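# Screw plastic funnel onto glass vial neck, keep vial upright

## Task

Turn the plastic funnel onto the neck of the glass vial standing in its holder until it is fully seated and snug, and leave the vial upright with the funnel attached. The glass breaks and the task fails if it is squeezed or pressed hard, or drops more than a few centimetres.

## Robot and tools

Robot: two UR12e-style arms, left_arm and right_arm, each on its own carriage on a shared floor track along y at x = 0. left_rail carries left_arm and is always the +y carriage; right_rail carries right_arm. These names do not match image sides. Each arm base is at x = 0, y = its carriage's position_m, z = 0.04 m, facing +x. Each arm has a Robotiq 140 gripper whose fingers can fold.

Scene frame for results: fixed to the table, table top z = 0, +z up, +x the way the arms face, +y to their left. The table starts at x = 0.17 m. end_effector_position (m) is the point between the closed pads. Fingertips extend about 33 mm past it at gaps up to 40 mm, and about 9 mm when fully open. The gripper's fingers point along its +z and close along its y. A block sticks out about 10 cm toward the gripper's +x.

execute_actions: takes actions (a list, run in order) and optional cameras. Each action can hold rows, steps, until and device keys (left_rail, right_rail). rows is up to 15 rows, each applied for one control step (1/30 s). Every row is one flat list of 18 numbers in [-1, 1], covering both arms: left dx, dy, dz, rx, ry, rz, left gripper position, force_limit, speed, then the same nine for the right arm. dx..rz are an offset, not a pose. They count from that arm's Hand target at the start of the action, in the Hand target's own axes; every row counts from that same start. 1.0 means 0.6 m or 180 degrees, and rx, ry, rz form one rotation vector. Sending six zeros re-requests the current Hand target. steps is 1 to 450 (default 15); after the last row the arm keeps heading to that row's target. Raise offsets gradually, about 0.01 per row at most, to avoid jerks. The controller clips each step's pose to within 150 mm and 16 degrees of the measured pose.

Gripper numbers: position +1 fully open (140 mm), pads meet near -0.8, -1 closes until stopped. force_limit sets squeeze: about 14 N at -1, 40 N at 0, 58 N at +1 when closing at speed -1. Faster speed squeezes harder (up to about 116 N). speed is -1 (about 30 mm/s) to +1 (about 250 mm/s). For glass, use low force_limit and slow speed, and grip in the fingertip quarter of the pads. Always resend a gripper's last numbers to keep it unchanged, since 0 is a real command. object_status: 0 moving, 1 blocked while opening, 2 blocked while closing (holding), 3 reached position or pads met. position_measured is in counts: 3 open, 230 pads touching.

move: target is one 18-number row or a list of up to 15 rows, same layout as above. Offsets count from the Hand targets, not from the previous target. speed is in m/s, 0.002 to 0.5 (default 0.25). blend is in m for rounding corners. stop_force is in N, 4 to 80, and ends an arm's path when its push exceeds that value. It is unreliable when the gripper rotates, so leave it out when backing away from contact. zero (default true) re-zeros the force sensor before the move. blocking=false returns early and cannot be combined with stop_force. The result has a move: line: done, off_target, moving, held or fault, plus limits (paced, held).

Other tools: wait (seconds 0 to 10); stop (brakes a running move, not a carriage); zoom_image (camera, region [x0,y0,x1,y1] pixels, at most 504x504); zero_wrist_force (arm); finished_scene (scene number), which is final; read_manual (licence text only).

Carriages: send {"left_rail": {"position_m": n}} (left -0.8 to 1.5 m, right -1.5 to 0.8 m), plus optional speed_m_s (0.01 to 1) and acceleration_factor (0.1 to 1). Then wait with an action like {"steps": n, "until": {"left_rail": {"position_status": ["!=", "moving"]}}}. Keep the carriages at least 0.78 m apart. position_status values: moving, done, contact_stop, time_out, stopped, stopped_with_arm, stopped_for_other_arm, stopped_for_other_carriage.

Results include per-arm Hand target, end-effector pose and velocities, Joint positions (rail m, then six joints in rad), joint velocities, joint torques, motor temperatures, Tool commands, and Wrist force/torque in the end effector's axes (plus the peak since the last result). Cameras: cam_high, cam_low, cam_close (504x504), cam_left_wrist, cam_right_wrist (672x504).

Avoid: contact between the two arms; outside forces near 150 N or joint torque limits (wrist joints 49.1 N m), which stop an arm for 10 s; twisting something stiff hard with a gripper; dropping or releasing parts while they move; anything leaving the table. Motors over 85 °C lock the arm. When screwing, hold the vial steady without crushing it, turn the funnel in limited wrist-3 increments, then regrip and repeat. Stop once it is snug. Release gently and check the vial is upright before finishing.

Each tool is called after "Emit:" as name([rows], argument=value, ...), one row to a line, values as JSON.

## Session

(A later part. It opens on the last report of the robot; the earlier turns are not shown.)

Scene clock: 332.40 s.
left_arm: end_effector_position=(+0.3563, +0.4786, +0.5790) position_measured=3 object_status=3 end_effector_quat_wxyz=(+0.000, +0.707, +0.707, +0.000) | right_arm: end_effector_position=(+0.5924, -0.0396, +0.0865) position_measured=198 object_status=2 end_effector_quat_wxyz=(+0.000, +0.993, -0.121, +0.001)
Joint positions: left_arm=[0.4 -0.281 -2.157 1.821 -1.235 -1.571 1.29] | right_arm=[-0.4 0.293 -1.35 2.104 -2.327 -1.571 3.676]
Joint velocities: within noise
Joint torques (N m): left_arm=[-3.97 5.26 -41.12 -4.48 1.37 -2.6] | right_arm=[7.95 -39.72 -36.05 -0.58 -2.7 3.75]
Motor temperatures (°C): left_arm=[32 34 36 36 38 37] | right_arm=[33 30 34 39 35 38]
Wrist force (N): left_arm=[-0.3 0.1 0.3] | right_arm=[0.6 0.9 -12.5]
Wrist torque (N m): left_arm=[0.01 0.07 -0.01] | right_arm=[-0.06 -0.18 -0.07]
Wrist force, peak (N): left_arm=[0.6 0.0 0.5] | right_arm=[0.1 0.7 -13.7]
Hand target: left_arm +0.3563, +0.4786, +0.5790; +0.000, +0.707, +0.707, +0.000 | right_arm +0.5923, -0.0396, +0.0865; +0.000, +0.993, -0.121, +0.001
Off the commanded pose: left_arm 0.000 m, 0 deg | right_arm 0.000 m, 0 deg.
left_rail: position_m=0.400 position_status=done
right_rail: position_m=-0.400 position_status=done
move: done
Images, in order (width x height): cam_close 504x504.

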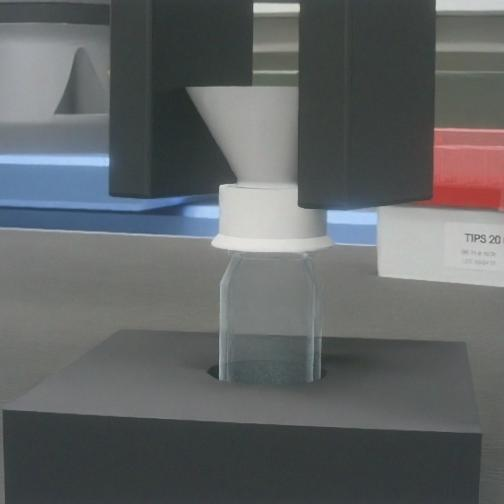

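Emit:
move(target=[0,0,0,0,0,0,1,1,1,0,0,0.01,0,0,0,-1,0.5,-1], speed=0.003, stop_force=7, cameras=[])

Emit:
move(target=[0,0,0,0,0,0,1,1,1,0,0,0.0005,0,0,0.7,-1,0.5,-1], speed=0.3, cameras=["cam_close"])

Emit:
zoom_image(camera="cam_close", region=[140, 140, 380, 400])

Scene clock: 334.40 s.
left_arm: end_effector_position=(+0.3563, +0.4786, +0.5790) position_measured=3 object_status=3 end_effector_quat_wxyz=(+0.000, +0.707, +0.707, +0.000) | right_arm: end_effector_position=(+0.5924, -0.0396, +0.0860) position_measured=198 object_status=2 end_effector_quat_wxyz=(+0.000, +0.993, -0.121, +0.001)
Joint positions: left_arm=[0.4 -0.281 -2.157 1.821 -1.235 -1.571 1.29] | right_arm=[-0.4 0.293 -1.349 2.104 -2.328 -1.571 3.676]
Joint velocities: within noise
Joint torques (N m): left_arm=[-5.92 6.13 -39.75 -4.35 1.16 -2.26] | right_arm=[7.86 -60.89 -31.29 0.26 -2.71 2.99]
Motor temperatures (°C): left_arm=[32 34 36 36 38 37] | right_arm=[33 30 34 39 35 38]
Wrist force (N): left_arm=[-0.2 -0.1 0.5] | right_arm=[0.4 0.8 -20.4]
Wrist torque (N m): left_arm=[-0.03 0.04 -0.01] | right_arm=[-0.12 -0.11 -0.07]
Wrist force, peak (N): left_arm=[-0.1 -0.1 0.7] | right_arm=[0.8 1.1 -21.2]
Hand target: left_arm +0.3563, +0.4786, +0.5790; +0.000, +0.707, +0.707, +0.000 | right_arm +0.5924, -0.0396, +0.0861; +0.000, +0.993, -0.121, +0.001 (not the last commanded pose)
Off the commanded pose: left_arm 0.000 m, 0 deg | right_arm 0.006 m, 0 deg.
left_rail: position_m=0.400 position_status=done
right_rail: position_m=-0.400 position_status=done
move: contact (right_arm)
No camera images: "cameras" was empty.

Scene clock: 338.67 s.
left_arm: end_effector_position=(+0.3563, +0.4786, +0.5790) position_measured=3 object_status=3 end_effector_quat_wxyz=(+0.000, +0.707, +0.707, +0.000) | right_arm: end_effector_position=(+0.5925, -0.0396, +0.0858) position_measured=198 object_status=2 end_effector_quat_wxyz=(+0.001, -0.343, +0.939, +0.000)
Joint positions: left_arm=[0.4 -0.281 -2.157 1.821 -1.235 -1.571 1.29] | right_arm=[-0.4 0.293 -1.348 2.105 -2.329 -1.571 5.875]
Joint velocities: within noise
Joint torques (N m): left_arm=[-6.09 4.67 -41.25 -4.33 1.48 -2.38] | right_arm=[6.94 -34.22 -32.44 1.07 -3.05 3.34]
Motor temperatures (°C): left_arm=[32 34 36 36 38 37] | right_arm=[33 30 34 39 35 38]
Wrist force (N): left_arm=[-0.1 0.1 0.3] | right_arm=[0.4 -0.7 -18.8]
Wrist torque (N m): left_arm=[0.02 0.03 -0.01] | right_arm=[-0.11 -0.14 -0.12]
Wrist force, peak (N): left_arm=[0.1 0.4 0.8] | right_arm=[0.6 0.3 -20.5]
Hand target: left_arm +0.3563, +0.4786, +0.5790; +0.000, +0.707, +0.707, +0.000 | right_arm +0.5924, -0.0396, +0.0858; +0.001, -0.343, +0.939, +0.000
Off the commanded pose: left_arm 0.000 m, 0 deg | right_arm 0.000 m, 0 deg.
left_rail: position_m=0.400 position_status=done
right_rail: position_m=-0.400 position_status=done
move: done
Images, in order (width x height): cam_close 504x504.

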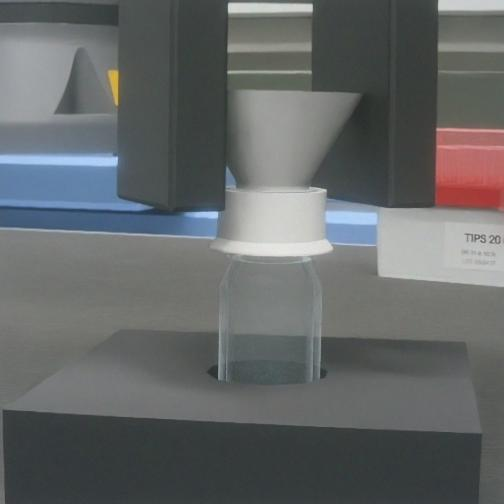

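Scaled by 1.938 from the camera's 504x504 image, which has a finer 720x720 frame.

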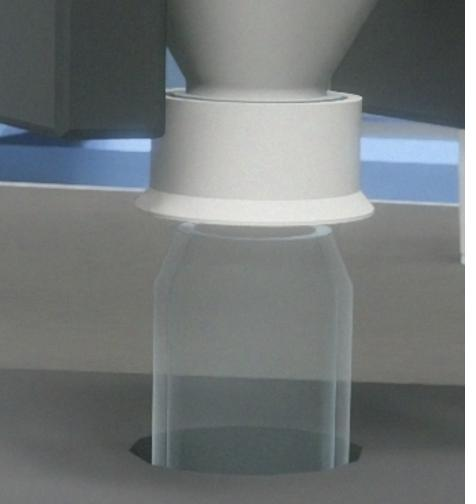

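Emit:
move(target=[0,0,0,0,0,0,1,1,1,0,0,-0.0027,0,0,0,-1,0.5,-1], speed=0.01, cameras=[])

Emit:
move([
  [0,0,0,0,0,0,1,1,1,0,0,0,0,0,0,-0.1,0,-1],
  [0,0,0,0,0,0,1,1,1,0,0,-0.25,0,0,0,-0.1,0,-1],
], speed=0.12, cameras=["cam_close","cam_low"])

Emit:
zoom_image(camera="cam_close", region=[140, 60, 380, 400])

Scene clock: 340.10 s.
left_arm: end_effector_position=(+0.3563, +0.4786, +0.5790) position_measured=3 object_status=3 end_effector_quat_wxyz=(+0.000, +0.707, +0.707, +0.000) | right_arm: end_effector_position=(+0.5924, -0.0396, +0.0873) position_measured=198 object_status=2 end_effector_quat_wxyz=(+0.001, -0.343, +0.939, +0.000)
Joint positions: left_arm=[0.4 -0.281 -2.157 1.821 -1.235 -1.571 1.29] | right_arm=[-0.4 0.293 -1.35 2.104 -2.325 -1.571 5.875]
Joint velocities: within noise
Joint torques (N m): left_arm=[-4.94 5.2 -41.32 -4.39 1.83 -2.43] | right_arm=[7.76 -79.33 -43.03 -1.56 -2.47 3.02]
Motor temperatures (°C): left_arm=[32 34 36 36 38 37] | right_arm=[33 30 34 39 35 38]
Wrist force (N): left_arm=[0.2 0.3 0.7] | right_arm=[0.6 -0.6 0.8]
Wrist torque (N m): left_arm=[0.05 -0.04 -0.01] | right_arm=[0.00 -0.08 0.01]
Wrist force, peak (N): left_arm=[-0.5 0.4 0.5] | right_arm=[-0.1 -0.9 -19.2]
Hand target: left_arm +0.3563, +0.4786, +0.5790; +0.000, +0.707, +0.707, +0.000 | right_arm +0.5924, -0.0396, +0.0874; +0.001, -0.343, +0.939, +0.000
Off the commanded pose: left_arm 0.000 m, 0 deg | right_arm 0.000 m, 0 deg.
left_rail: position_m=0.400 position_status=done
right_rail: position_m=-0.400 position_status=done
move: done
No camera images: "cameras" was empty.

Scene clock: 343.30 s.
left_arm: end_effector_position=(+0.3563, +0.4786, +0.5790) position_measured=3 object_status=3 end_effector_quat_wxyz=(+0.000, +0.707, +0.707, +0.000) | right_arm: end_effector_position=(+0.5922, -0.0396, +0.2373) position_measured=141 object_status=3 end_effector_quat_wxyz=(+0.001, -0.343, +0.939, +0.000)
Joint positions: left_arm=[0.4 -0.281 -2.157 1.821 -1.235 -1.571 1.29] | right_arm=[-0.4 0.293 -1.507 1.969 -2.034 -1.571 5.875]
Joint velocities: within noise
Joint torques (N m): left_arm=[-4.46 4.93 -41.24 -4.08 1.76 -2.41] | right_arm=[-8.6 -71.59 -48.08 -1.46 -0.81 -0.58]
Motor temperatures (°C): left_arm=[32 34 36 36 38 37] | right_arm=[33 30 34 39 35 38]
Wrist force (N): left_arm=[0.2 0.0 0.4] | right_arm=[0.1 -0.1 0.8]
Wrist torque (N m): left_arm=[0.00 -0.04 -0.01] | right_arm=[-0.02 -0.01 0.04]
Wrist force, peak (N): left_arm=[-0.3 -0.2 0.9] | right_arm=[0.2 0.3 2.2]
Hand target: left_arm +0.3563, +0.4786, +0.5790; +0.000, +0.707, +0.707, +0.000 | right_arm +0.5922, -0.0396, +0.2374; +0.001, -0.343, +0.939, +0.000
Off the commanded pose: left_arm 0.000 m, 0 deg | right_arm 0.000 m, 0 deg.
left_rail: position_m=0.400 position_status=done
right_rail: position_m=-0.400 position_status=done
move: done
Images, in order (width x height): cam_low 504x504, cam_close 504x504.

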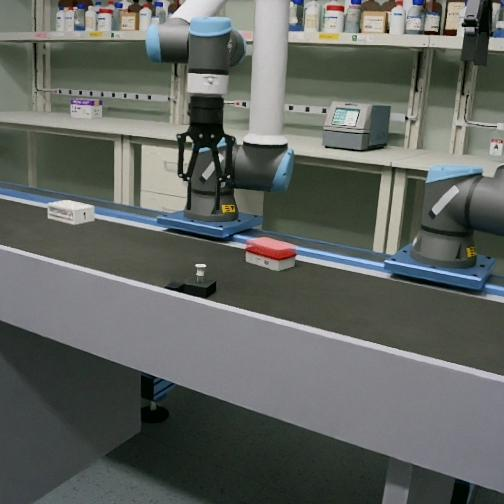

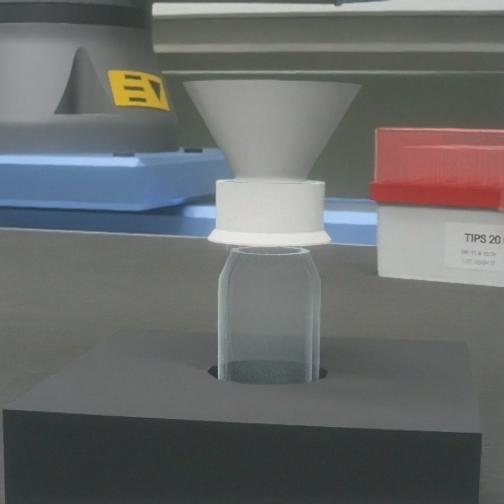

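Scaled by 1.482 from the camera's 504x504 image, which has a finer 720x720 frame.

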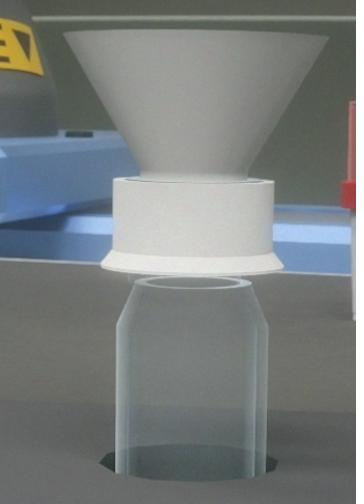

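Emit:
finished_scene(scene=1)

The scene is finished: the task was done.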